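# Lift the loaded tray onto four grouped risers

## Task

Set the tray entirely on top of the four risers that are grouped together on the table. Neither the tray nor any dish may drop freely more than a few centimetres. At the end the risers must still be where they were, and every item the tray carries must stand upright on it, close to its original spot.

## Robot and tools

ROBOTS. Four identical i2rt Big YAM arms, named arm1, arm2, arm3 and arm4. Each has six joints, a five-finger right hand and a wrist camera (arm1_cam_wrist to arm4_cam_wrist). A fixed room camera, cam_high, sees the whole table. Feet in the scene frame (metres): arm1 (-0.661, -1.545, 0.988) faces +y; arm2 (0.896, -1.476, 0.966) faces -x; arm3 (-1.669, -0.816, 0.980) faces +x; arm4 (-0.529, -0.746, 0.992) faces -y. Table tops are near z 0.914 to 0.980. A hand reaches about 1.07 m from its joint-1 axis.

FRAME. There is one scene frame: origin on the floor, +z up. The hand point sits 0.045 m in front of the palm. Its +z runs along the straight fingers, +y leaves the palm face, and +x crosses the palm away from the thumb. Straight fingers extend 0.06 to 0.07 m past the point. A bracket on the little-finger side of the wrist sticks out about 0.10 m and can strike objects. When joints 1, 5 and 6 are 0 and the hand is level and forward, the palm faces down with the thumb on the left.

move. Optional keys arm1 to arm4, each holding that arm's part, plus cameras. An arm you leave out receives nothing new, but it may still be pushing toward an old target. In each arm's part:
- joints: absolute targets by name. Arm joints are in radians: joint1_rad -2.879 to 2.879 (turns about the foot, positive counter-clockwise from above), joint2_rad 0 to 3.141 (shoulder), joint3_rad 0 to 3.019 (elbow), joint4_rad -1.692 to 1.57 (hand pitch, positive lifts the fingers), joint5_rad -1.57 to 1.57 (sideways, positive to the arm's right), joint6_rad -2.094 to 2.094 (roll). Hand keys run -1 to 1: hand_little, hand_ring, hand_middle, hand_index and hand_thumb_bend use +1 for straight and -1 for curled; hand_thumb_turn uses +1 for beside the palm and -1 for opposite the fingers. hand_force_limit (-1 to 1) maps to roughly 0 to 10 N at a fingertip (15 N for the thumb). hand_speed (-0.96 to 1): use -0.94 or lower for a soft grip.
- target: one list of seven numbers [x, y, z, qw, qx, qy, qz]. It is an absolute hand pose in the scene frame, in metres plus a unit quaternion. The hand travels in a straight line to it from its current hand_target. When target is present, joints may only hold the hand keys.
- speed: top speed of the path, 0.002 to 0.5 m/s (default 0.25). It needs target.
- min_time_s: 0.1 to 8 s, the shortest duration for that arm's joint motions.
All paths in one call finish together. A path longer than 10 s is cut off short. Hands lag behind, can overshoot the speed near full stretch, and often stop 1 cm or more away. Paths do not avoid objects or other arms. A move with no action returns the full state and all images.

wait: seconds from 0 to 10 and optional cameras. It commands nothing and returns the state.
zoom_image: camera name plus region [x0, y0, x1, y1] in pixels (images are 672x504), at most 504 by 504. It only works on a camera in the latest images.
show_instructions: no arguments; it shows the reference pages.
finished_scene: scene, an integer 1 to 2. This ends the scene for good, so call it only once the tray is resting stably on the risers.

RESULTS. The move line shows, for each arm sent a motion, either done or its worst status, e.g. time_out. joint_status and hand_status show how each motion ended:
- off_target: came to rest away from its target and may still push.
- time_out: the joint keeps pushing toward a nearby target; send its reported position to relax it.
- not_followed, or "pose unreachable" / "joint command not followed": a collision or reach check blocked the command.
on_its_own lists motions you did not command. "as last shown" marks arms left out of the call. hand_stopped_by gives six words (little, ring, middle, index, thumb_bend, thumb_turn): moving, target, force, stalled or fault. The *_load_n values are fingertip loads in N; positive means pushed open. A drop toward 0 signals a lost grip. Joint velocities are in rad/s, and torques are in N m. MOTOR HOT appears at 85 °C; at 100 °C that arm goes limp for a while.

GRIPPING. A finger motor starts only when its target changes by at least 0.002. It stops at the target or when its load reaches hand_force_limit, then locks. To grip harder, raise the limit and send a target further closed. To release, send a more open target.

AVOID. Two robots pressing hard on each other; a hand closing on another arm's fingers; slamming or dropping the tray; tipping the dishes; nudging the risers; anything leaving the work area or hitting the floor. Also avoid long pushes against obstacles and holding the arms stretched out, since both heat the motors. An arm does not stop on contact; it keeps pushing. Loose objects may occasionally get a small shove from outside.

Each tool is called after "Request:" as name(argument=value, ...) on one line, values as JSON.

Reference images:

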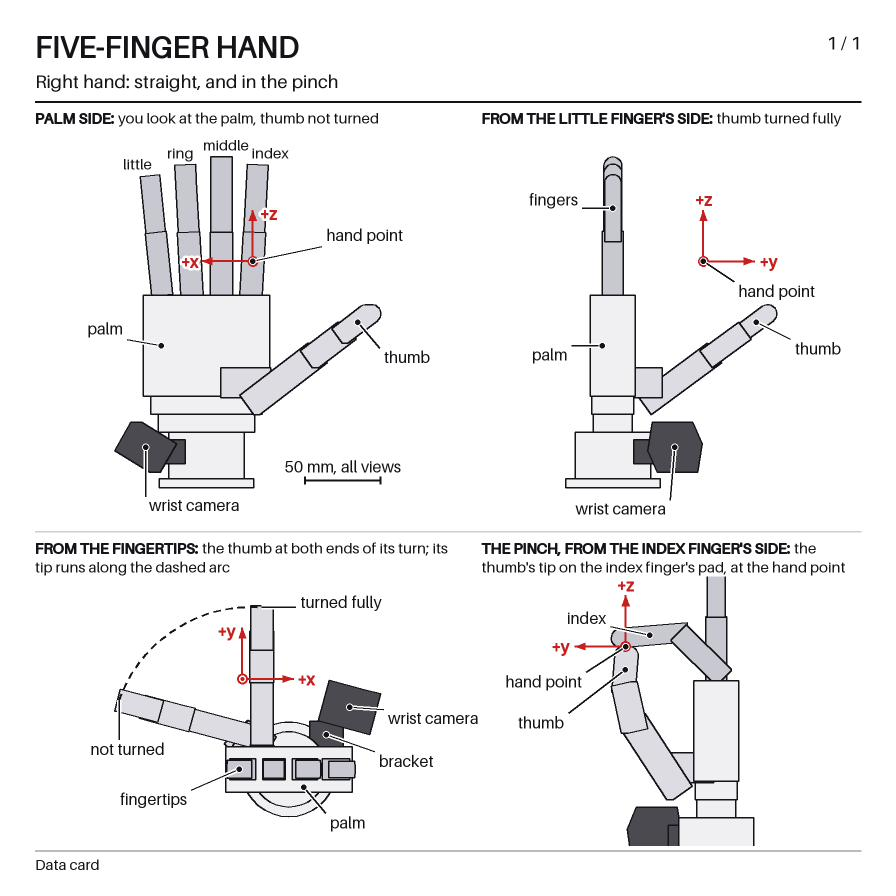

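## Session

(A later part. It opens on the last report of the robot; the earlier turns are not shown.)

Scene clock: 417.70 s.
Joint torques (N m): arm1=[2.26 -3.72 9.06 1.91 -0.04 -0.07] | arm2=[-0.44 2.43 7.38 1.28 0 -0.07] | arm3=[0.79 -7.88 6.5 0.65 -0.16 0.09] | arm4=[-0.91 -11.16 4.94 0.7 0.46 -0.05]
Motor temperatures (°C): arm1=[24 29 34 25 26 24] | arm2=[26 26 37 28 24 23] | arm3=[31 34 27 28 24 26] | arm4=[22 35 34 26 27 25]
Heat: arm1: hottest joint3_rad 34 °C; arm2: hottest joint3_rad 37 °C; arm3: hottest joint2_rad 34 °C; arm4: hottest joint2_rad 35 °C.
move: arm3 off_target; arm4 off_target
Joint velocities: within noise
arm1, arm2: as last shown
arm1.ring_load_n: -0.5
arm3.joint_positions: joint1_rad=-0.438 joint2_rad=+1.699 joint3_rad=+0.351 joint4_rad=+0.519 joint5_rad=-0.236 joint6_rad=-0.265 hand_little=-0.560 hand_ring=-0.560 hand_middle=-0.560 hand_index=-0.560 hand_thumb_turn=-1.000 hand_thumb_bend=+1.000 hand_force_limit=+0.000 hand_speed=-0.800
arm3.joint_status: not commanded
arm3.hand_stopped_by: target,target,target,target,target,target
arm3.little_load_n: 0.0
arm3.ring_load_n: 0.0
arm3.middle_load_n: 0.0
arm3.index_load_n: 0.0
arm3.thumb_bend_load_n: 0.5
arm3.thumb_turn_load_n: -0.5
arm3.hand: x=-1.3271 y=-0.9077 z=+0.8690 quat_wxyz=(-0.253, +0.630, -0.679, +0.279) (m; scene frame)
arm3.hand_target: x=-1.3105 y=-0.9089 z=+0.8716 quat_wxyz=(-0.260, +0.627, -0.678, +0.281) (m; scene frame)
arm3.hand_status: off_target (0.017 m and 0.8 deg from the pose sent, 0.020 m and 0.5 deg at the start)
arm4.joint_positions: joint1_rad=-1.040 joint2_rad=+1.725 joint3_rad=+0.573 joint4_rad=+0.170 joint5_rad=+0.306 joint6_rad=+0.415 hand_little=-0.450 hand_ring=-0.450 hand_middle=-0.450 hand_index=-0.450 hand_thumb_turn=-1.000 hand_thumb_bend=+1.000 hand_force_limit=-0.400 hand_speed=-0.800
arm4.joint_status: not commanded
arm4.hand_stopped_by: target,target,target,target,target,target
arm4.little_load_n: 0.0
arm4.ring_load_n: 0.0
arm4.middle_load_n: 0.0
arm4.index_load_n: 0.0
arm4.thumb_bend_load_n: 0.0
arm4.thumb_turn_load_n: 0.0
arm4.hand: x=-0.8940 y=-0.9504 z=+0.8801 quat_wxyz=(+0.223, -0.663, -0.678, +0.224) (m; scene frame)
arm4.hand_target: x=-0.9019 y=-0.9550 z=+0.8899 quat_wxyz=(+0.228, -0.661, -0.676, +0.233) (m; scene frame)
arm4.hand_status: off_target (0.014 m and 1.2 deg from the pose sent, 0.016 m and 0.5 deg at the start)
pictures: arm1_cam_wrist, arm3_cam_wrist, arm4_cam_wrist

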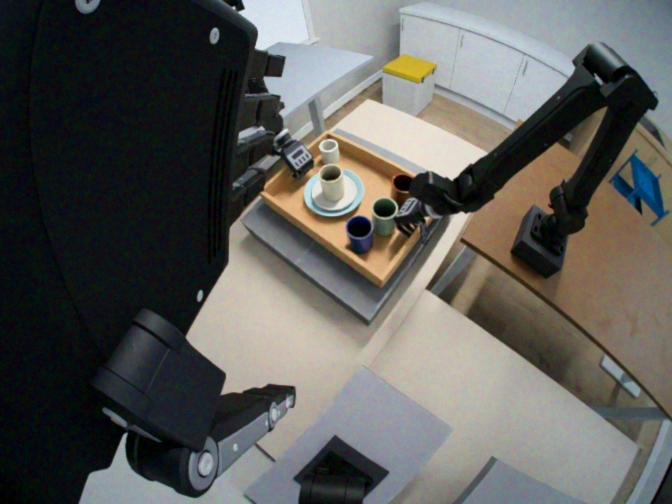

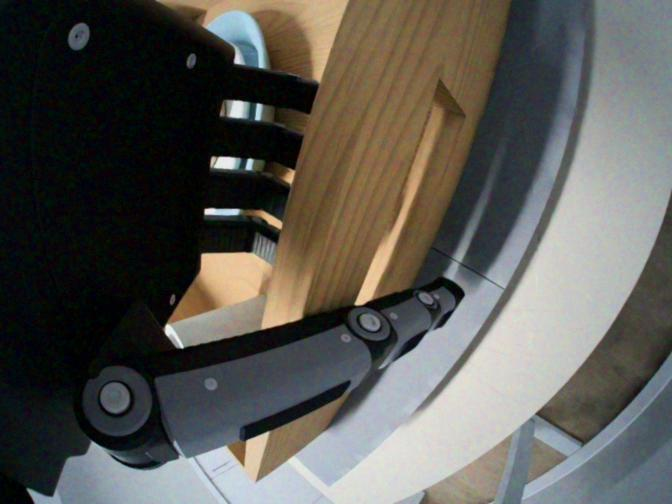

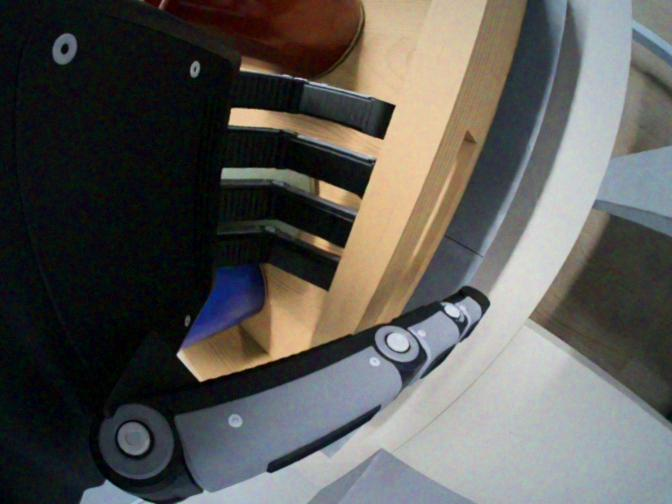

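Request:
move(arm3={"target": [-1.322, -0.909, 0.880, 0.2598, -0.6271, 0.6784, -0.2810], "speed": 0.03, "joints": {"hand_little": -0.48, "hand_ring": -0.48, "hand_middle": -0.48, "hand_index": -0.48}}, arm4={"target": [-0.909, -0.957, 0.905, 0.2278, -0.6616, -0.6756, 0.2326], "speed": 0.03}, cameras=["arm3_cam_wrist", "arm4_cam_wrist", "arm1_cam_wrist"])

Request:
zoom_image(camera="arm1_cam_wrist", region=[230, 110, 470, 330])

Scene clock: 423.57 s.
Joint torques (N m): arm1=[2.26 -3.78 9.07 1.91 -0.04 -0.06] | arm2=[-0.44 2.43 7.36 1.31 0 -0.08] | arm3=[-1.03 -9.99 4.3 0.65 -0.29 -0.02] | arm4=[-1.2 -13.04 6.12 0.27 0.37 -0.09]
Motor temperatures (°C): arm1=[24 29 34 25 26 24] | arm2=[26 26 37 28 24 23] | arm3=[31 34 27 28 24 26] | arm4=[22 35 34 26 27 25]
Heat: arm1: hottest joint3_rad 34 °C; arm2: hottest joint3_rad 37 °C; arm3: hottest joint2_rad 34 °C; arm4: hottest joint2_rad 35 °C.
move: arm3 done; arm4 off_target
Joint velocities: within noise
arm1, arm2: as last shown
arm1.little_load_n: -0.5
arm1.ring_load_n: 0.0
arm3.joint_positions: joint1_rad=-0.438 joint2_rad=+1.668 joint3_rad=+0.351 joint4_rad=+0.491 joint5_rad=-0.244 joint6_rad=-0.265 hand_little=-0.480 hand_ring=-0.480 hand_middle=-0.480 hand_index=-0.480 hand_thumb_turn=-1.000 hand_thumb_bend=+1.000 hand_force_limit=+0.000 hand_speed=-0.800
arm3.joint_status: all done
arm3.hand_stopped_by: target,target,target,target,target,target
arm3.little_load_n: 0.0
arm3.ring_load_n: 0.0
arm3.middle_load_n: 0.0
arm3.index_load_n: 0.0
arm3.thumb_bend_load_n: 0.0
arm3.thumb_turn_load_n: -0.5
arm3.hand: x=-1.3260 y=-0.9065 z=+0.8759 quat_wxyz=(-0.257, +0.631, -0.677, +0.279) (m; scene frame)
arm3.hand_target: x=-1.3221 y=-0.9090 z=+0.8800 quat_wxyz=(-0.260, +0.627, -0.678, +0.281) (m; scene frame)
arm3.hand_status: done (0.006 m and 0.6 deg from the pose sent, 0.012 m and 0.8 deg at the start)
arm4.joint_positions: joint1_rad=-1.040 joint2_rad=+1.713 joint3_rad=+0.584 joint4_rad=+0.121 joint5_rad=+0.306 joint6_rad=+0.415 hand_little=-0.450 hand_ring=-0.450 hand_middle=-0.449 hand_index=-0.450 hand_thumb_turn=-1.000 hand_thumb_bend=+1.000 hand_force_limit=-0.400 hand_speed=-0.800
arm4.joint_status: not commanded
arm4.hand_stopped_by: target,target,target,target,target,target
arm4.little_load_n: 0.0
arm4.ring_load_n: 0.0
arm4.middle_load_n: 8.5
arm4.index_load_n: 0.0
arm4.thumb_bend_load_n: -0.5
arm4.thumb_turn_load_n: 0.0
arm4.hand: x=-0.8913 y=-0.9488 z=+0.8822 quat_wxyz=(+0.220, -0.664, -0.682, +0.212) (m; scene frame)
arm4.hand_target: x=-0.9086 y=-0.9568 z=+0.9045 quat_wxyz=(+0.228, -0.661, -0.676, +0.233) (m; scene frame)
arm4.hand_status: off_target (0.030 m and 2.7 deg from the pose sent, 0.030 m and 1.2 deg at the start)
pictures: arm1_cam_wrist, arm3_cam_wrist, arm4_cam_wrist

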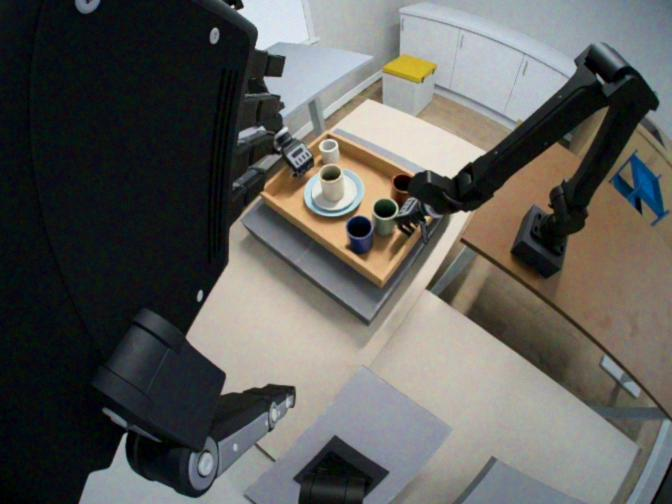

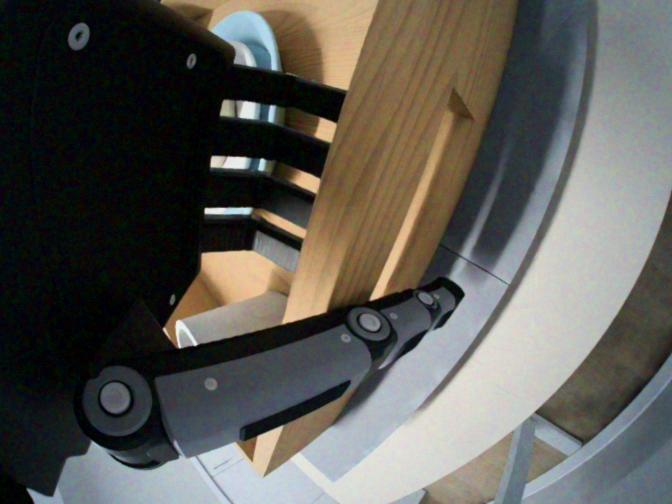

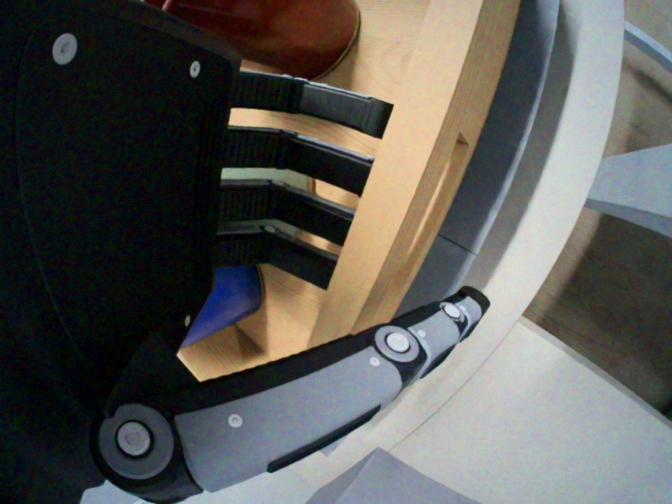

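Scaled by 2.100 from the camera's 672x504 image, which has a finer 960x720 frame.

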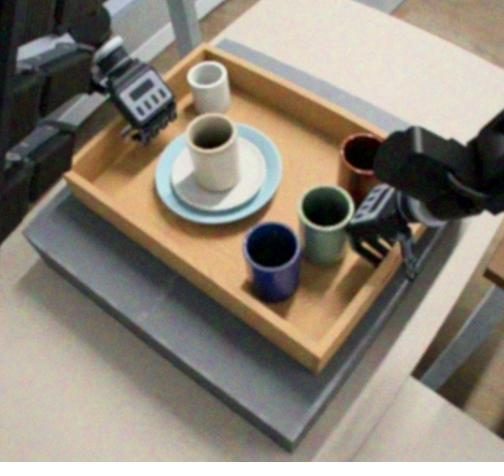

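Request:
move(arm4={"target": [-0.908, -0.955, 0.870, 0.2278, -0.6616, -0.6756, 0.2326], "speed": 0.03})

Request:
move(arm4={"target": [-0.914, -0.955, 0.873, 0.2278, -0.6616, -0.6756, 0.2326], "speed": 0.03, "joints": {"hand_little": -0.32, "hand_ring": -0.32, "hand_middle": -0.32, "hand_index": -0.32}}, arm3={"target": [-1.321, -0.909, 0.890, 0.2598, -0.6271, 0.6784, -0.2810], "speed": 0.03}, cameras=["arm3_cam_wrist", "arm4_cam_wrist", "arm1_cam_wrist"])

Request:
zoom_image(camera="arm1_cam_wrist", region=[230, 110, 470, 330])

Scene clock: 428.47 s.
Joint torques (N m): arm1=[2.2 -3.66 9.06 1.92 -0.04 -0.07] | arm2=[-0.44 2.55 7.36 1.33 -0.01 -0.06] | arm3=[-1.03 -9.99 4.3 0.73 -0.28 -0.06] | arm4=[-1.67 -8.18 4.9 2.26 0.3 -0.11]
Motor temperatures (°C): arm1=[24 29 34 25 26 24] | arm2=[26 26 37 28 24 23] | arm3=[31 34 27 28 24 26] | arm4=[22 35 34 26 27 25]
Heat: arm1: hottest joint3_rad 34 °C; arm2: hottest joint3_rad 37 °C; arm3: hottest joint2_rad 34 °C; arm4: hottest joint2_rad 35 °C.
move: arm4 done
Joint velocities: within noise
arm1, arm3: as last shown
arm1.little_load_n: 0.5
arm2.joint_positions: joint1_rad=+0.168 joint2_rad=+0.649 joint3_rad=+1.464 joint4_rad=-1.525 joint5_rad=+0.057 joint6_rad=-1.162 hand_little=+1.000 hand_ring=+1.000 hand_middle=+1.000 hand_index=+1.000 hand_thumb_turn=+1.000 hand_thumb_bend=+1.000 hand_force_limit=+0.000 hand_speed=-0.800
arm2.joint_status: not commanded
arm2.hand_stopped_by: target,target,target,target,target,target
arm2.little_load_n: 0.0
arm2.ring_load_n: 0.0
arm2.middle_load_n: 0.0
arm2.index_load_n: 0.0
arm2.thumb_bend_load_n: 0.0
arm2.thumb_turn_load_n: 0.0
arm2.hand: x=+0.7011 y=-1.4540 z=+1.4451 quat_wxyz=(+0.408, -0.118, -0.900, +0.098) (m; scene frame)
arm2.hand_target: x=+0.7013 y=-1.4539 z=+1.4552 quat_wxyz=(+0.420, -0.117, -0.894, +0.101) (m; scene frame)
arm2.hand_status: not commanded
arm3.thumb_turn_load_n: 0.0
arm4.joint_positions: joint1_rad=-1.040 joint2_rad=+1.758 joint3_rad=+0.584 joint4_rad=+0.196 joint5_rad=+0.305 joint6_rad=+0.415 hand_little=-0.450 hand_ring=-0.450 hand_middle=-0.450 hand_index=-0.450 hand_thumb_turn=-1.000 hand_thumb_bend=+1.000 hand_force_limit=-0.400 hand_speed=-0.800
arm4.joint_status: not commanded
arm4.hand_stopped_by: target,target,target,target,target,target
arm4.little_load_n: 0.0
arm4.ring_load_n: 0.0
arm4.middle_load_n: 0.0
arm4.index_load_n: 0.5
arm4.thumb_bend_load_n: 0.0
arm4.thumb_turn_load_n: 0.0
arm4.hand: x=-0.8982 y=-0.9531 z=+0.8728 quat_wxyz=(+0.223, -0.663, -0.678, +0.226) (m; scene frame)
arm4.hand_target: x=-0.9077 y=-0.9548 z=+0.8702 quat_wxyz=(+0.228, -0.662, -0.676, +0.232) (m; scene frame)
arm4.hand_status: done (0.010 m and 1.0 deg from the pose sent, 0.022 m and 2.7 deg at the start)
pictures: none

Scene clock: 429.53 s.
Joint torques (N m): arm1=[2.2 -3.72 9.06 1.91 -0.04 -0.06] | arm2=[-0.44 2.43 7.36 1.29 -0.01 -0.07] | arm3=[-0.91 -9.7 5.05 0.47 -0.24 -0.04] | arm4=[-2.02 -8.59 6.15 1.62 0.3 -0.16]
Motor temperatures (°C): arm1=[24 29 34 25 26 24] | arm2=[26 26 37 28 24 23] | arm3=[31 34 27 28 24 26] | arm4=[22 35 34 26 27 25]
Heat: arm1: hottest joint3_rad 34 °C; arm2: hottest joint3_rad 37 °C; arm3: hottest joint2_rad 34 °C; arm4: hottest joint2_rad 35 °C.
move: arm3 done; arm4 off_target
Joint velocities: within noise
arm1, arm2: as last shown
arm2.thumb_bend_load_n: -0.5
arm3.joint_positions: joint1_rad=-0.438 joint2_rad=+1.619 joint3_rad=+0.351 joint4_rad=+0.443 joint5_rad=-0.244 joint6_rad=-0.265 hand_little=-0.480 hand_ring=-0.480 hand_middle=-0.480 hand_index=-0.480 hand_thumb_turn=-1.000 hand_thumb_bend=+1.000 hand_force_limit=+0.000 hand_speed=-0.800
arm3.joint_status: not commanded
arm3.hand_stopped_by: target,target,target,target,target,target
arm3.little_load_n: 0.0
arm3.ring_load_n: 0.0
arm3.middle_load_n: 0.0
arm3.index_load_n: 0.0
arm3.thumb_bend_load_n: 0.0
arm3.thumb_turn_load_n: 0.0
arm3.hand: x=-1.3261 y=-0.9064 z=+0.8858 quat_wxyz=(-0.257, +0.630, -0.677, +0.279) (m; scene frame)
arm3.hand_target: x=-1.3211 y=-0.9090 z=+0.8900 quat_wxyz=(-0.260, +0.627, -0.678, +0.281) (m; scene frame)
arm3.hand_status: done (0.007 m and 0.6 deg from the pose sent, 0.015 m and 0.6 deg at the start)
arm4.joint_positions: joint1_rad=-1.043 joint2_rad=+1.759 joint3_rad=+0.584 joint4_rad=+0.196 joint5_rad=+0.300 joint6_rad=+0.412 hand_little=-0.320 hand_ring=-0.320 hand_middle=-0.320 hand_index=-0.320 hand_thumb_turn=-1.000 hand_thumb_bend=+1.000 hand_force_limit=-0.400 hand_speed=-0.800
arm4.joint_status: all done
arm4.hand_stopped_by: target,target,target,target,target,target
arm4.little_load_n: 0.0
arm4.ring_load_n: 0.0
arm4.middle_load_n: 0.0
arm4.index_load_n: 0.0
arm4.thumb_bend_load_n: 0.0
arm4.thumb_turn_load_n: -0.5
arm4.hand: x=-0.8979 y=-0.9528 z=+0.8722 quat_wxyz=(+0.222, -0.663, -0.679, +0.225) (m; scene frame)
arm4.hand_target: x=-0.9136 y=-0.9547 z=+0.8734 quat_wxyz=(+0.228, -0.662, -0.676, +0.232) (m; scene frame)
arm4.hand_status: off_target (0.016 m and 1.2 deg from the pose sent, 0.016 m and 1.0 deg at the start)
pictures: arm1_cam_wrist, arm3_cam_wrist, arm4_cam_wrist

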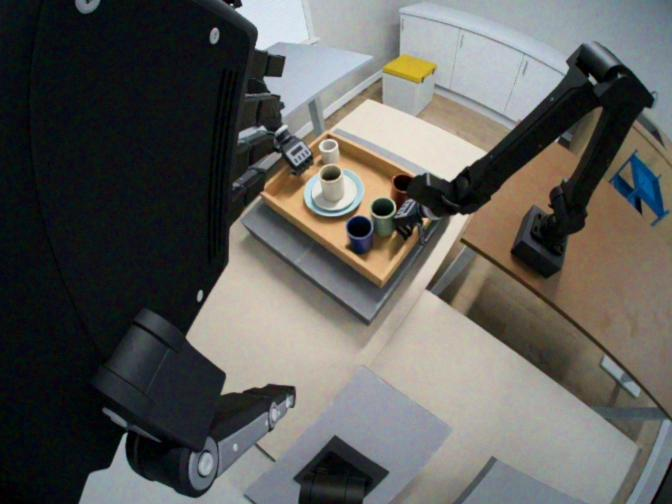

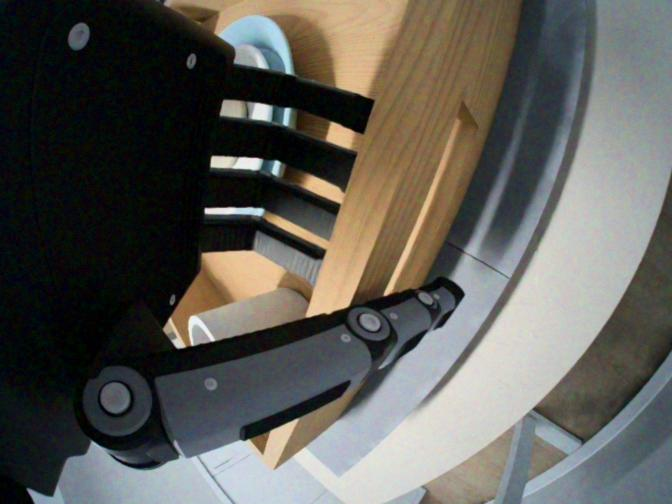

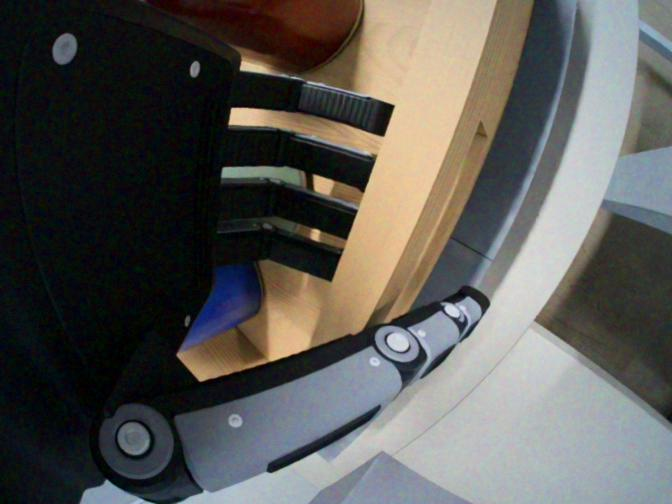

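Scaled by 2.100 from the camera's 672x504 image, which has a finer 960x720 frame.

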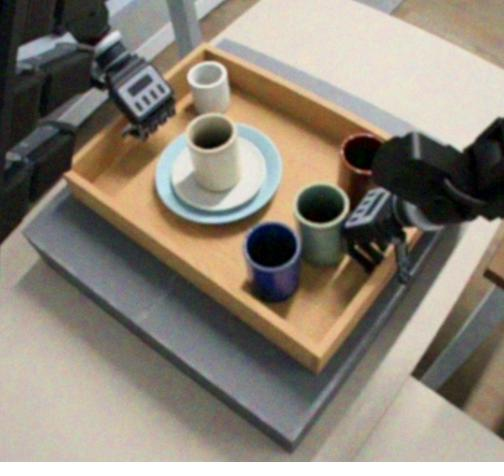

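Request:
move(arm4={"target": [-0.909, -0.956, 0.892, 0.2278, -0.6616, -0.6756, 0.2326], "speed": 0.03}, arm3={"target": [-1.325, -0.909, 0.93, 0.2598, -0.6271, 0.6784, -0.2810], "speed": 0.05}, cameras=["arm3_cam_wrist", "arm4_cam_wrist", "arm1_cam_wrist"])

Request:
zoom_image(camera="arm1_cam_wrist", region=[230, 110, 470, 330])

Scene clock: 432.07 s.
Joint torques (N m): arm1=[2.2 -3.66 9.07 1.91 -0.04 -0.06] | arm2=[-0.44 2.43 7.36 1.31 -0.01 -0.06] | arm3=[-1.38 -8.29 7.32 0.62 -0.28 -0.08] | arm4=[-1.38 -11.34 5.68 0.72 0.46 -0.07]
Motor temperatures (°C): arm1=[24 29 34 25 26 24] | arm2=[26 26 37 28 24 23] | arm3=[31 34 27 28 24 26] | arm4=[22 35 34 26 27 25]
Heat: arm1: hottest joint3_rad 34 °C; arm2: hottest joint3_rad 37 °C; arm3: hottest joint2_rad 34 °C; arm4: hottest joint2_rad 35 °C.
move: arm3 off_target; arm4 off_target
Joint velocities: within noise
arm1.joint_positions: joint1_rad=+0.589 joint2_rad=+0.783 joint3_rad=+1.399 joint4_rad=-1.202 joint5_rad=-0.099 joint6_rad=-1.252 hand_little=+1.000 hand_ring=+1.000 hand_middle=+1.000 hand_index=+1.000 hand_thumb_turn=+1.000 hand_thumb_bend=+1.000 hand_force_limit=+0.000 hand_speed=-0.800
arm1.joint_status: not commanded
arm1.hand_stopped_by: target,target,target,target,target,target
arm1.little_load_n: 0.0
arm1.ring_load_n: 0.0
arm1.middle_load_n: -0.5
arm1.index_load_n: 0.0
arm1.thumb_bend_load_n: 0.0
arm1.thumb_turn_load_n: 0.0
arm1.hand: x=-0.8198 y=-1.2709 z=+1.4619 quat_wxyz=(-0.457, +0.510, +0.720, +0.114) (m; scene frame)
arm1.hand_target: x=-0.8165 y=-1.2817 z=+1.4726 quat_wxyz=(-0.472, +0.497, +0.718, +0.118) (m; scene frame)
arm1.hand_status: not commanded
arm2: as last shown
arm2.thumb_bend_load_n: 0.0
arm3.joint_positions: joint1_rad=-0.439 joint2_rad=+1.427 joint3_rad=+0.351 joint4_rad=+0.242 joint5_rad=-0.247 joint6_rad=-0.265 hand_little=-0.480 hand_ring=-0.480 hand_middle=-0.480 hand_index=-0.480 hand_thumb_turn=-1.000 hand_thumb_bend=+1.000 hand_force_limit=+0.000 hand_speed=-0.800
arm3.joint_status: not commanded
arm3.hand_stopped_by: target,target,target,target,target,target
arm3.little_load_n: 0.0
arm3.ring_load_n: 0.0
arm3.middle_load_n: 0.0
arm3.index_load_n: -0.5
arm3.thumb_bend_load_n: 0.0
arm3.thumb_turn_load_n: 0.0
arm3.hand: x=-1.3332 y=-0.9031 z=+0.9228 quat_wxyz=(-0.257, +0.631, -0.678, +0.275) (m; scene frame)
arm3.hand_target: x=-1.3252 y=-0.9090 z=+0.9300 quat_wxyz=(-0.260, +0.627, -0.678, +0.281) (m; scene frame)
arm3.hand_status: off_target (0.012 m and 0.9 deg from the pose sent, 0.044 m and 0.6 deg at the start)
arm4.joint_positions: joint1_rad=-1.043 joint2_rad=+1.730 joint3_rad=+0.584 joint4_rad=+0.156 joint5_rad=+0.302 joint6_rad=+0.412 hand_little=-0.320 hand_ring=-0.320 hand_middle=-0.320 hand_index=-0.320 hand_thumb_turn=-1.000 hand_thumb_bend=+1.000 hand_force_limit=-0.400 hand_speed=-0.800
arm4.joint_status: not commanded
arm4.hand_stopped_by: target,target,target,target,target,target
arm4.little_load_n: 0.0
arm4.ring_load_n: 0.0
arm4.middle_load_n: 0.0
arm4.index_load_n: 0.0
arm4.thumb_bend_load_n: 0.0
arm4.thumb_turn_load_n: 0.0
arm4.hand: x=-0.8956 y=-0.9510 z=+0.8796 quat_wxyz=(+0.221, -0.663, -0.680, +0.220) (m; scene frame)
arm4.hand_target: x=-0.9088 y=-0.9558 z=+0.8920 quat_wxyz=(+0.228, -0.662, -0.676, +0.233) (m; scene frame)
arm4.hand_status: off_target (0.019 m and 1.7 deg from the pose sent, 0.023 m and 1.2 deg at the start)
pictures: arm1_cam_wrist, arm3_cam_wrist, arm4_cam_wrist

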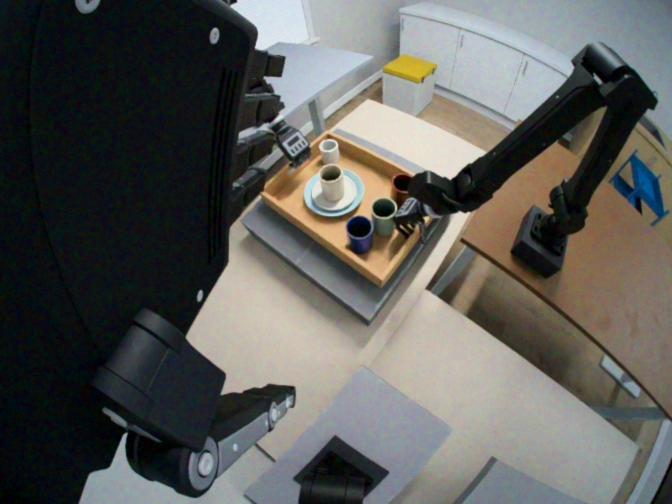

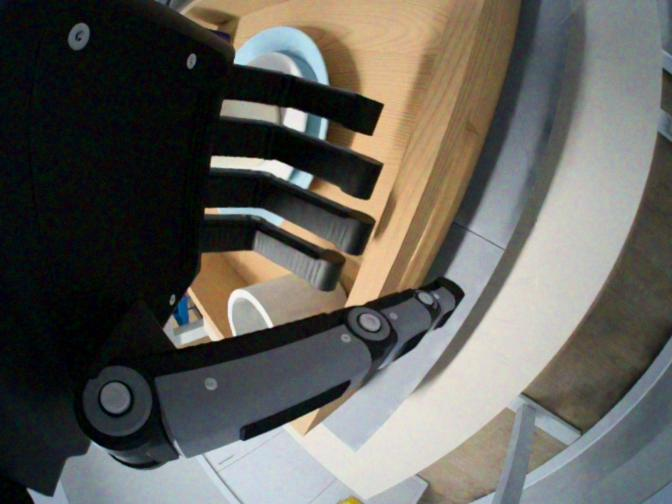

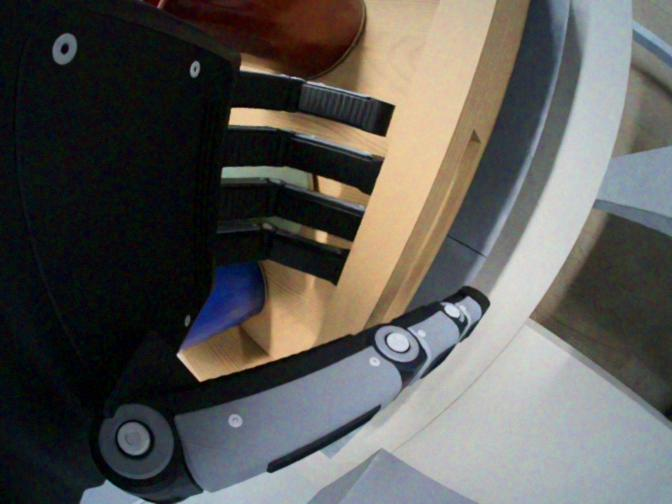

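Scaled by 2.100 from the camera's 672x504 image, which has a finer 960x720 frame.

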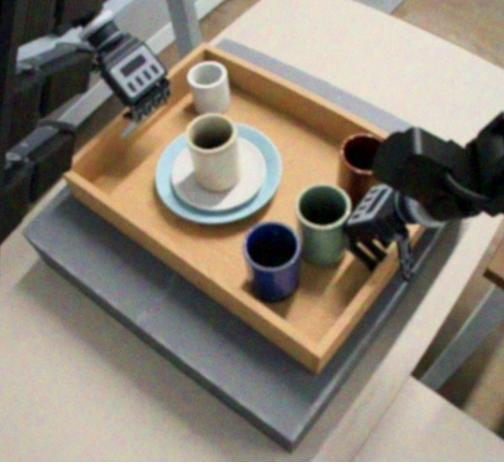

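Request:
move(arm4={"target": [-0.916, -0.958, 0.905, 0.2278, -0.6616, -0.6756, 0.2326], "speed": 0.03}, cameras=["arm4_cam_wrist", "arm1_cam_wrist"])

Request:
zoom_image(camera="arm1_cam_wrist", region=[230, 110, 470, 330])

Scene clock: 434.83 s.
Joint torques (N m): arm1=[2.26 -3.66 9.06 1.92 -0.04 -0.06] | arm2=[-0.5 2.43 7.35 1.29 -0.01 -0.06] | arm3=[-0.97 -8.06 7.35 0.64 -0.27 -0.07] | arm4=[-1.67 -11.28 6.99 0.68 0.36 -0.12]
Motor temperatures (°C): arm1=[24 29 34 25 26 24] | arm2=[26 26 37 28 24 23] | arm3=[31 34 27 28 24 26] | arm4=[22 35 34 26 27 25]
Heat: arm1: hottest joint3_rad 34 °C; arm2: hottest joint3_rad 37 °C; arm3: hottest joint2_rad 34 °C; arm4: hottest joint2_rad 35 °C.
move: arm4 off_target
Joint velocities: within noise
arm1, arm2, arm3: as last shown
arm1.middle_load_n: 0.0
arm2.ring_load_n: -0.5
arm2.index_load_n: -0.5
arm3.little_load_n: 0.5
arm3.index_load_n: 0.0
arm4.joint_positions: joint1_rad=-1.043 joint2_rad=+1.698 joint3_rad=+0.594 joint4_rad=+0.104 joint5_rad=+0.302 joint6_rad=+0.412 hand_little=-0.320 hand_ring=-0.320 hand_middle=-0.320 hand_index=-0.320 hand_thumb_turn=-1.000 hand_thumb_bend=+1.000 hand_force_limit=-0.400 hand_speed=-0.800
arm4.joint_status: not commanded
arm4.hand_stopped_by: target,target,target,target,target,target
arm4.little_load_n: 0.0
arm4.ring_load_n: 0.0
arm4.middle_load_n: 0.0
arm4.index_load_n: 0.0
arm4.thumb_bend_load_n: 0.0
arm4.thumb_turn_load_n: 0.0
arm4.hand: x=-0.8960 y=-0.9512 z=+0.8892 quat_wxyz=(+0.220, -0.663, -0.682, +0.216) (m; scene frame)
arm4.hand_target: x=-0.9156 y=-0.9577 z=+0.9053 quat_wxyz=(+0.228, -0.662, -0.675, +0.233) (m; scene frame)
arm4.hand_status: off_target (0.026 m and 2.2 deg from the pose sent, 0.033 m and 1.7 deg at the start)
pictures: arm1_cam_wrist, arm4_cam_wrist

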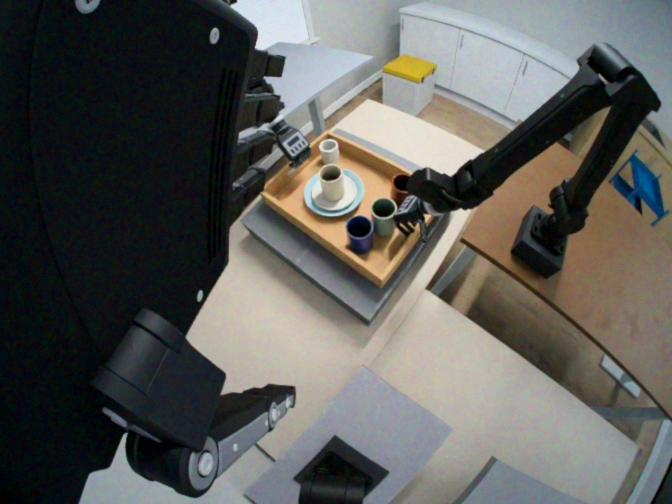

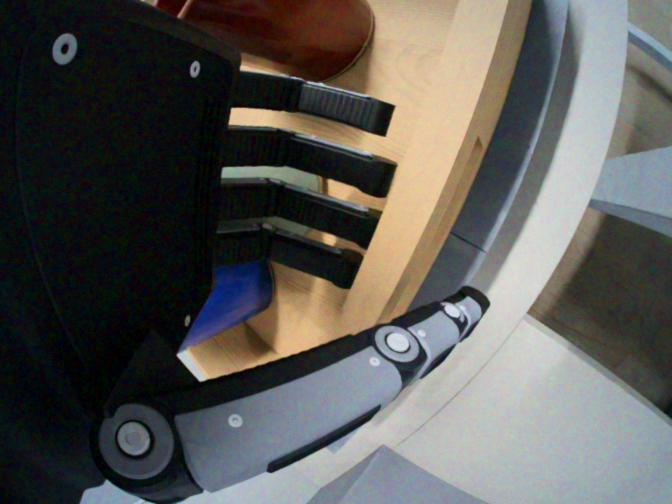

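Scaled by 2.100 from the camera's 672x504 image, which has a finer 960x720 frame.

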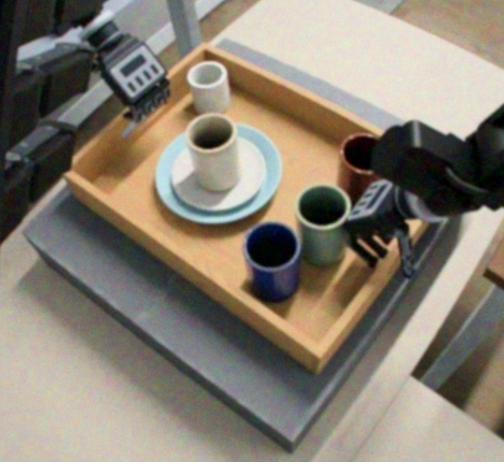

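Request:
move(arm4={"target": [-0.912, -0.958, 0.95, 0.2278, -0.6616, -0.6756, 0.2326], "speed": 0.05}, arm3={"target": [-1.335, -0.905, 0.98, 0.2598, -0.6271, 0.6784, -0.2810], "speed": 0.1}, cameras=["arm4_cam_wrist", "arm1_cam_wrist"])

Request:
zoom_image(camera="arm1_cam_wrist", region=[230, 110, 470, 330])

Scene clock: 437.53 s.
Joint torques (N m): arm1=[2.2 -3.66 9.05 1.91 -0.04 -0.06] | arm2=[-0.38 2.49 7.38 1.32 -0.01 -0.06] | arm3=[-1.26 -6.48 11.04 0.49 -0.27 -0.09] | arm4=[-1.26 -9.93 7.92 0.51 0.38 -0.06]
Motor temperatures (°C): arm1=[24 29 34 25 26 24] | arm2=[26 26 37 28 24 23] | arm3=[31 34 27 28 24 26] | arm4=[22 35 34 26 27 25]
Heat: arm1: hottest joint3_rad 34 °C; arm2: hottest joint3_rad 37 °C; arm3: hottest joint2_rad 34 °C; arm4: hottest joint2_rad 35 °C.
move: arm3 off_target; arm4 off_target
Joint velocities: within noise
arm1, arm2: as last shown
arm1.thumb_turn_load_n: -0.5
arm2.ring_load_n: 0.0
arm2.index_load_n: 0.0
arm3.joint_positions: joint1_rad=-0.441 joint2_rad=+1.197 joint3_rad=+0.351 joint4_rad=-0.010 joint5_rad=-0.248 joint6_rad=-0.265 hand_little=-0.480 hand_ring=-0.480 hand_middle=-0.480 hand_index=-0.480 hand_thumb_turn=-1.000 hand_thumb_bend=+1.000 hand_force_limit=+0.000 hand_speed=-0.800
arm3.joint_status: not commanded
arm3.hand_stopped_by: target,target,target,target,target,target
arm3.little_load_n: 0.0
arm3.ring_load_n: 0.0
arm3.middle_load_n: 0.0
arm3.index_load_n: 0.0
arm3.thumb_bend_load_n: 0.0
arm3.thumb_turn_load_n: 0.0
arm3.hand: x=-1.3529 y=-0.8946 z=+0.9631 quat_wxyz=(-0.253, +0.632, -0.683, +0.265) (m; scene frame)
arm3.hand_target: x=-1.3356 y=-0.9048 z=+0.9802 quat_wxyz=(-0.260, +0.627, -0.678, +0.281) (m; scene frame)
arm3.hand_status: off_target (0.027 m and 2.1 deg from the pose sent, 0.057 m and 0.9 deg at the start)
arm4.joint_positions: joint1_rad=-1.043 joint2_rad=+1.551 joint3_rad=+0.612 joint4_rad=-0.048 joint5_rad=+0.304 joint6_rad=+0.412 hand_little=-0.320 hand_ring=-0.320 hand_middle=-0.320 hand_index=-0.320 hand_thumb_turn=-1.000 hand_thumb_bend=+1.000 hand_force_limit=-0.400 hand_speed=-0.800
arm4.joint_status: not commanded
arm4.hand_stopped_by: target,target,target,target,target,target
arm4.little_load_n: 0.0
arm4.ring_load_n: 0.0
arm4.middle_load_n: -0.5
arm4.index_load_n: 0.0
arm4.thumb_bend_load_n: 0.0
arm4.thumb_turn_load_n: 0.0
arm4.hand: x=-0.8984 y=-0.9518 z=+0.9363 quat_wxyz=(+0.223, -0.663, -0.680, +0.221) (m; scene frame)
arm4.hand_target: x=-0.9117 y=-0.9579 z=+0.9501 quat_wxyz=(+0.228, -0.662, -0.676, +0.233) (m; scene frame)
arm4.hand_status: off_target (0.020 m and 1.5 deg from the pose sent, 0.063 m and 2.2 deg at the start)
pictures: arm1_cam_wrist, arm4_cam_wrist

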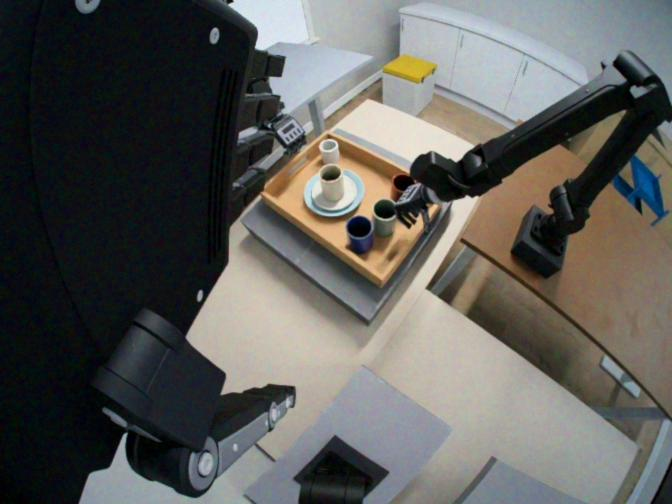

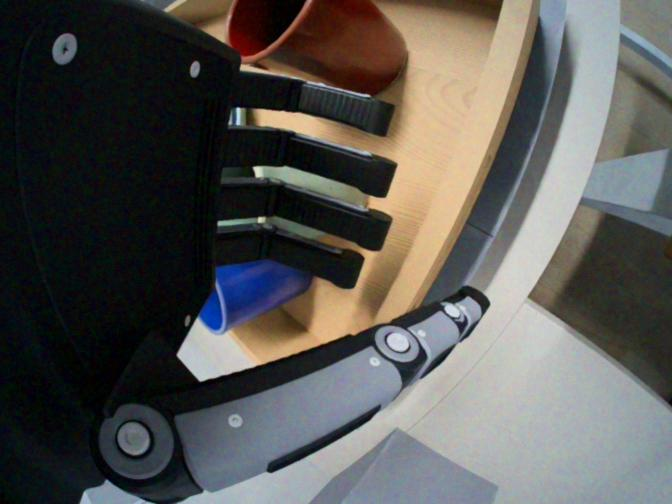

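Scaled by 2.100 from the camera's 672x504 image, which has a finer 960x720 frame.

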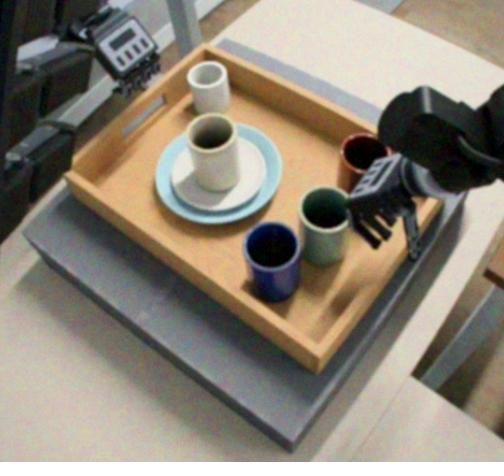

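Request:
move(arm4={"target": [-0.905, -0.955, 1.06, 0.2278, -0.6616, -0.6756, 0.2326], "speed": 0.12}, arm3={"target": [-1.36, -0.90, 1.09, 0.2598, -0.6271, 0.6784, -0.2810], "speed": 0.12})

Request:
move(arm4={"target": [-0.80, -0.85, 1.20, 0.183, -0.683, -0.683, 0.183], "speed": 0.2}, arm3={"target": [-1.45, -0.80, 1.20, 0.183, -0.683, 0.683, -0.183], "speed": 0.2}, cameras=["all"])

Request:
zoom_image(camera="arm1_cam_wrist", region=[230, 110, 470, 330])

Request:
zoom_image(camera="cam_high", region=[150, 150, 400, 350])

Scene clock: 442.30 s.
Joint torques (N m): arm1=[2.2 -3.66 9.07 1.91 -0.04 -0.07] | arm2=[-0.44 2.55 7.36 1.29 0 -0.06] | arm3=[-1.55 -3.96 14.89 0.68 -0.28 -0.19] | arm4=[-0.91 -7.82 10.61 0.51 0.39 -0.02]
Motor temperatures (°C): arm1=[24 29 34 25 26 24] | arm2=[26 26 37 28 24 23] | arm3=[31 34 28 28 24 26] | arm4=[22 35 35 26 27 25]
Heat: arm1: hottest joint3_rad 34 °C; arm2: hottest joint3_rad 37 °C; arm3: hottest joint2_rad 34 °C; arm4: hottest joint2_rad 35 °C.
move: arm3 off_target; arm4 off_target
Joint velocities: within noise
arm1, arm2: as last shown
arm1.thumb_turn_load_n: 0.0
arm3.joint_positions: joint1_rad=-0.462 joint2_rad=+0.856 joint3_rad=+0.485 joint4_rad=-0.503 joint5_rad=-0.264 joint6_rad=-0.268 hand_little=-0.480 hand_ring=-0.480 hand_middle=-0.480 hand_index=-0.480 hand_thumb_turn=-1.000 hand_thumb_bend=+1.000 hand_force_limit=+0.000 hand_speed=-0.800
arm3.joint_status: not commanded
arm3.hand_stopped_by: target,target,target,target,target,target
arm3.little_load_n: 0.0
arm3.ring_load_n: 0.0
arm3.middle_load_n: 0.0
arm3.index_load_n: 0.0
arm3.thumb_bend_load_n: 0.0
arm3.thumb_turn_load_n: 0.0
arm3.hand: x=-1.3754 y=-0.8886 z=+1.0622 quat_wxyz=(-0.253, +0.628, -0.689, +0.257) (m; scene frame)
arm3.hand_target: x=-1.3606 y=-0.8995 z=+1.0896 quat_wxyz=(-0.260, +0.627, -0.678, +0.281) (m; scene frame)
arm3.hand_status: off_target (0.034 m and 3.1 deg from the pose sent, 0.127 m and 2.1 deg at the start)
arm4.joint_positions: joint1_rad=-1.043 joint2_rad=+1.281 joint3_rad=+0.715 joint4_rad=-0.426 joint5_rad=+0.307 joint6_rad=+0.412 hand_little=-0.320 hand_ring=-0.320 hand_middle=-0.320 hand_index=-0.320 hand_thumb_turn=-1.000 hand_thumb_bend=+1.000 hand_force_limit=-0.400 hand_speed=-0.800
arm4.joint_status: not commanded
arm4.hand_stopped_by: target,target,target,target,target,target
arm4.little_load_n: 0.0
arm4.ring_load_n: 0.0
arm4.middle_load_n: 0.0
arm4.index_load_n: 0.0
arm4.thumb_bend_load_n: 0.0
arm4.thumb_turn_load_n: 0.0
arm4.hand: x=-0.8931 y=-0.9476 z=+1.0417 quat_wxyz=(+0.223, -0.663, -0.680, +0.219) (m; scene frame)
arm4.hand_target: x=-0.9046 y=-0.9548 z=+1.0600 quat_wxyz=(+0.228, -0.662, -0.676, +0.233) (m; scene frame)
arm4.hand_status: off_target (0.023 m and 1.8 deg from the pose sent, 0.124 m and 1.5 deg at the start)
pictures: none

Scene clock: 444.33 s.
Joint torques (N m): arm1=[2.26 -3.72 9.06 1.91 -0.04 -0.06] | arm2=[-0.5 2.37 7.35 1.32 -0.01 -0.07] | arm3=[0.03 -2.02 15.57 0.32 0.03 0.06] | arm4=[-1.67 -1.96 12.38 0.39 0.05 -0.2]
Motor temperatures (°C): arm1=[24 29 34 25 26 24] | arm2=[26 26 37 28 24 23] | arm3=[31 34 28 28 24 26] | arm4=[22 34 35 26 27 25]
Heat: arm1: hottest joint3_rad 34 °C; arm2: hottest joint3_rad 37 °C; arm3: hottest joint2_rad 34 °C; arm4: hottest joint3_rad 35 °C.
move: arm3 off_target; arm4 off_target
Joint velocities: within noise
arm1, arm2: as last shown
arm1.thumb_bend_load_n: -0.5
arm3.joint_positions: joint1_rad=-0.096 joint2_rad=+0.652 joint3_rad=+0.768 joint4_rad=-1.216 joint5_rad=-0.041 joint6_rad=-0.085 hand_little=-0.480 hand_ring=-0.480 hand_middle=-0.480 hand_index=-0.480 hand_thumb_turn=-1.000 hand_thumb_bend=+1.000 hand_force_limit=+0.000 hand_speed=-0.800
arm3.joint_status: not commanded
arm3.hand_stopped_by: target,target,target,target,target,target
arm3.little_load_n: 0.0
arm3.ring_load_n: 0.0
arm3.middle_load_n: 0.0
arm3.index_load_n: 0.0
arm3.thumb_bend_load_n: 0.0
arm3.thumb_turn_load_n: 0.5
arm3.hand: x=-1.4599 y=-0.8014 z=+1.1726 quat_wxyz=(-0.167, +0.689, -0.685, +0.165) (m; scene frame)
arm3.hand_target: x=-1.4507 y=-0.8000 z=+1.1993 quat_wxyz=(-0.184, +0.683, -0.683, +0.183) (m; scene frame)
arm3.hand_status: off_target (0.029 m and 2.8 deg from the pose sent, 0.180 m and 13.3 deg at the start)
arm4.joint_positions: joint1_rad=-1.243 joint2_rad=+0.830 joint3_rad=+0.831 joint4_rad=-1.091 joint5_rad=+0.164 joint6_rad=+0.296 hand_little=-0.320 hand_ring=-0.320 hand_middle=-0.320 hand_index=-0.320 hand_thumb_turn=-1.000 hand_thumb_bend=+1.000 hand_force_limit=-0.400 hand_speed=-0.800
arm4.joint_status: not commanded
arm4.hand_stopped_by: target,target,target,target,target,target
arm4.little_load_n: 0.0
arm4.ring_load_n: 0.0
arm4.middle_load_n: 0.0
arm4.index_load_n: 0.0
arm4.thumb_bend_load_n: 0.0
arm4.thumb_turn_load_n: 0.0
arm4.hand: x=-0.7929 y=-0.8501 z=+1.1799 quat_wxyz=(+0.175, -0.688, -0.683, +0.170) (m; scene frame)
arm4.hand_target: x=-0.7997 y=-0.8499 z=+1.1997 quat_wxyz=(+0.183, -0.683, -0.683, +0.183) (m; scene frame)
arm4.hand_status: off_target (0.021 m and 1.8 deg from the pose sent, 0.208 m and 6.5 deg at the start)
pictures: arm1_cam_wrist, arm2_cam_wrist, arm3_cam_wrist, arm4_cam_wrist, cam_high

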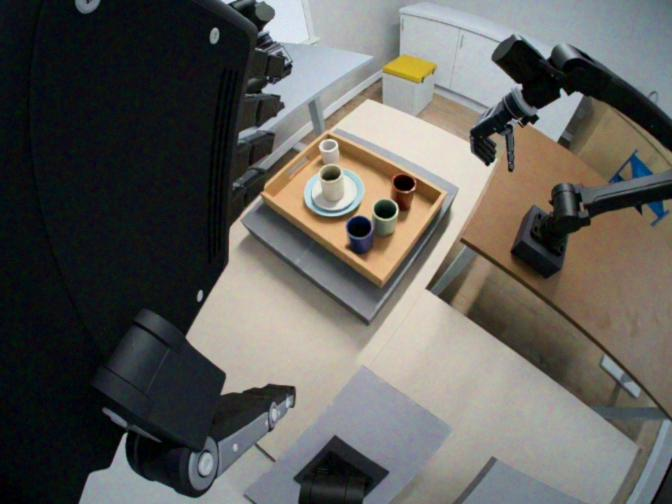

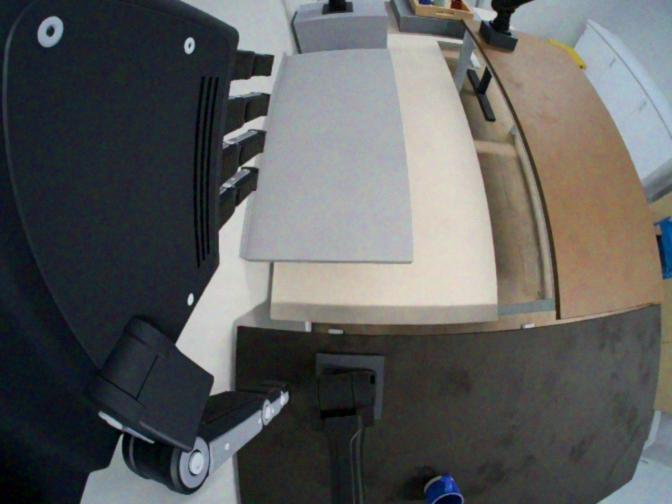

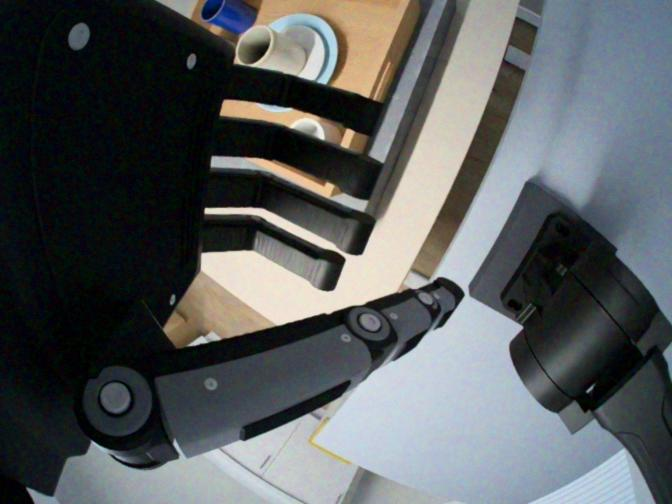

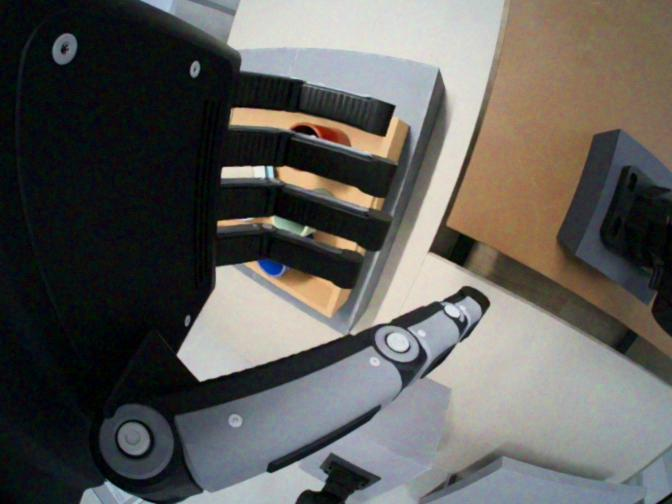

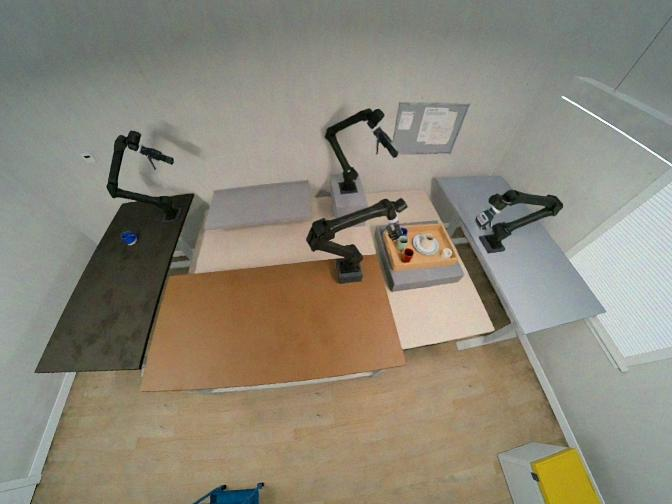

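Scaled by 2.100 from the camera's 672x504 image, which has a finer 960x720 frame.

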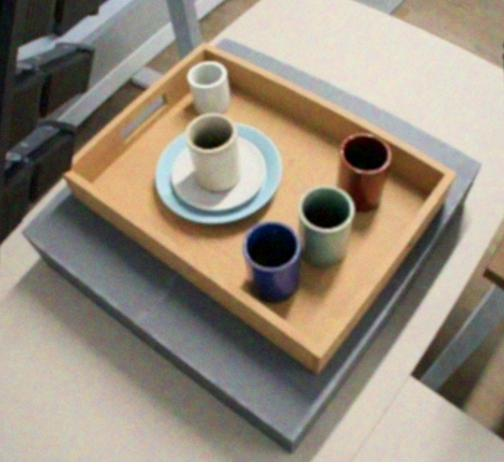

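Scaled by 2.016.

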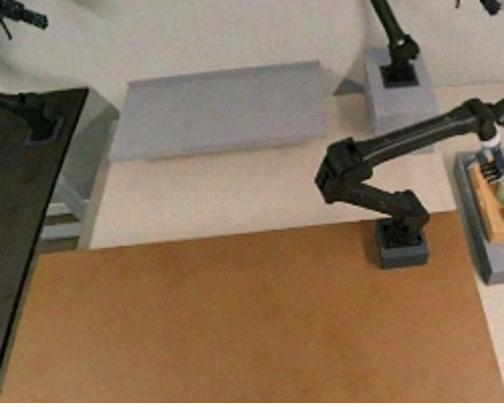

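Request:
zoom_image(camera="cam_high", region=[360, 200, 480, 310])

Request:
zoom_image(camera="arm3_cam_wrist", region=[200, 0, 520, 240])

Scaled by 4.200.

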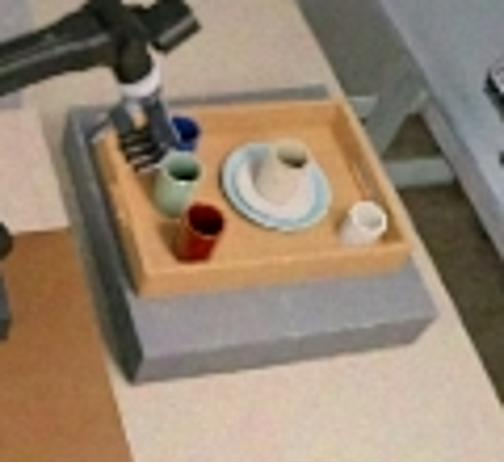

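Scaled by 1.575 from the camera's 672x504 image, which has a finer 960x720 frame.

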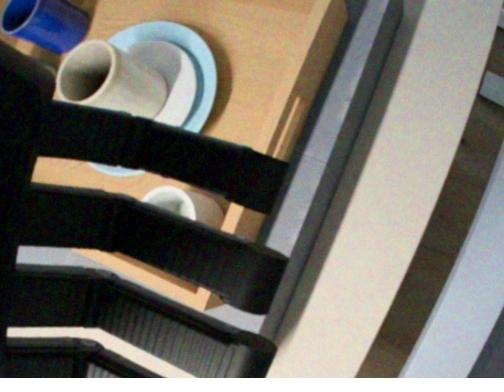

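The tray rests fully on the risers with all the crockery upright, and both hands are clear.

Request:
finished_scene(scene=2)

The scene is finished: the task was done.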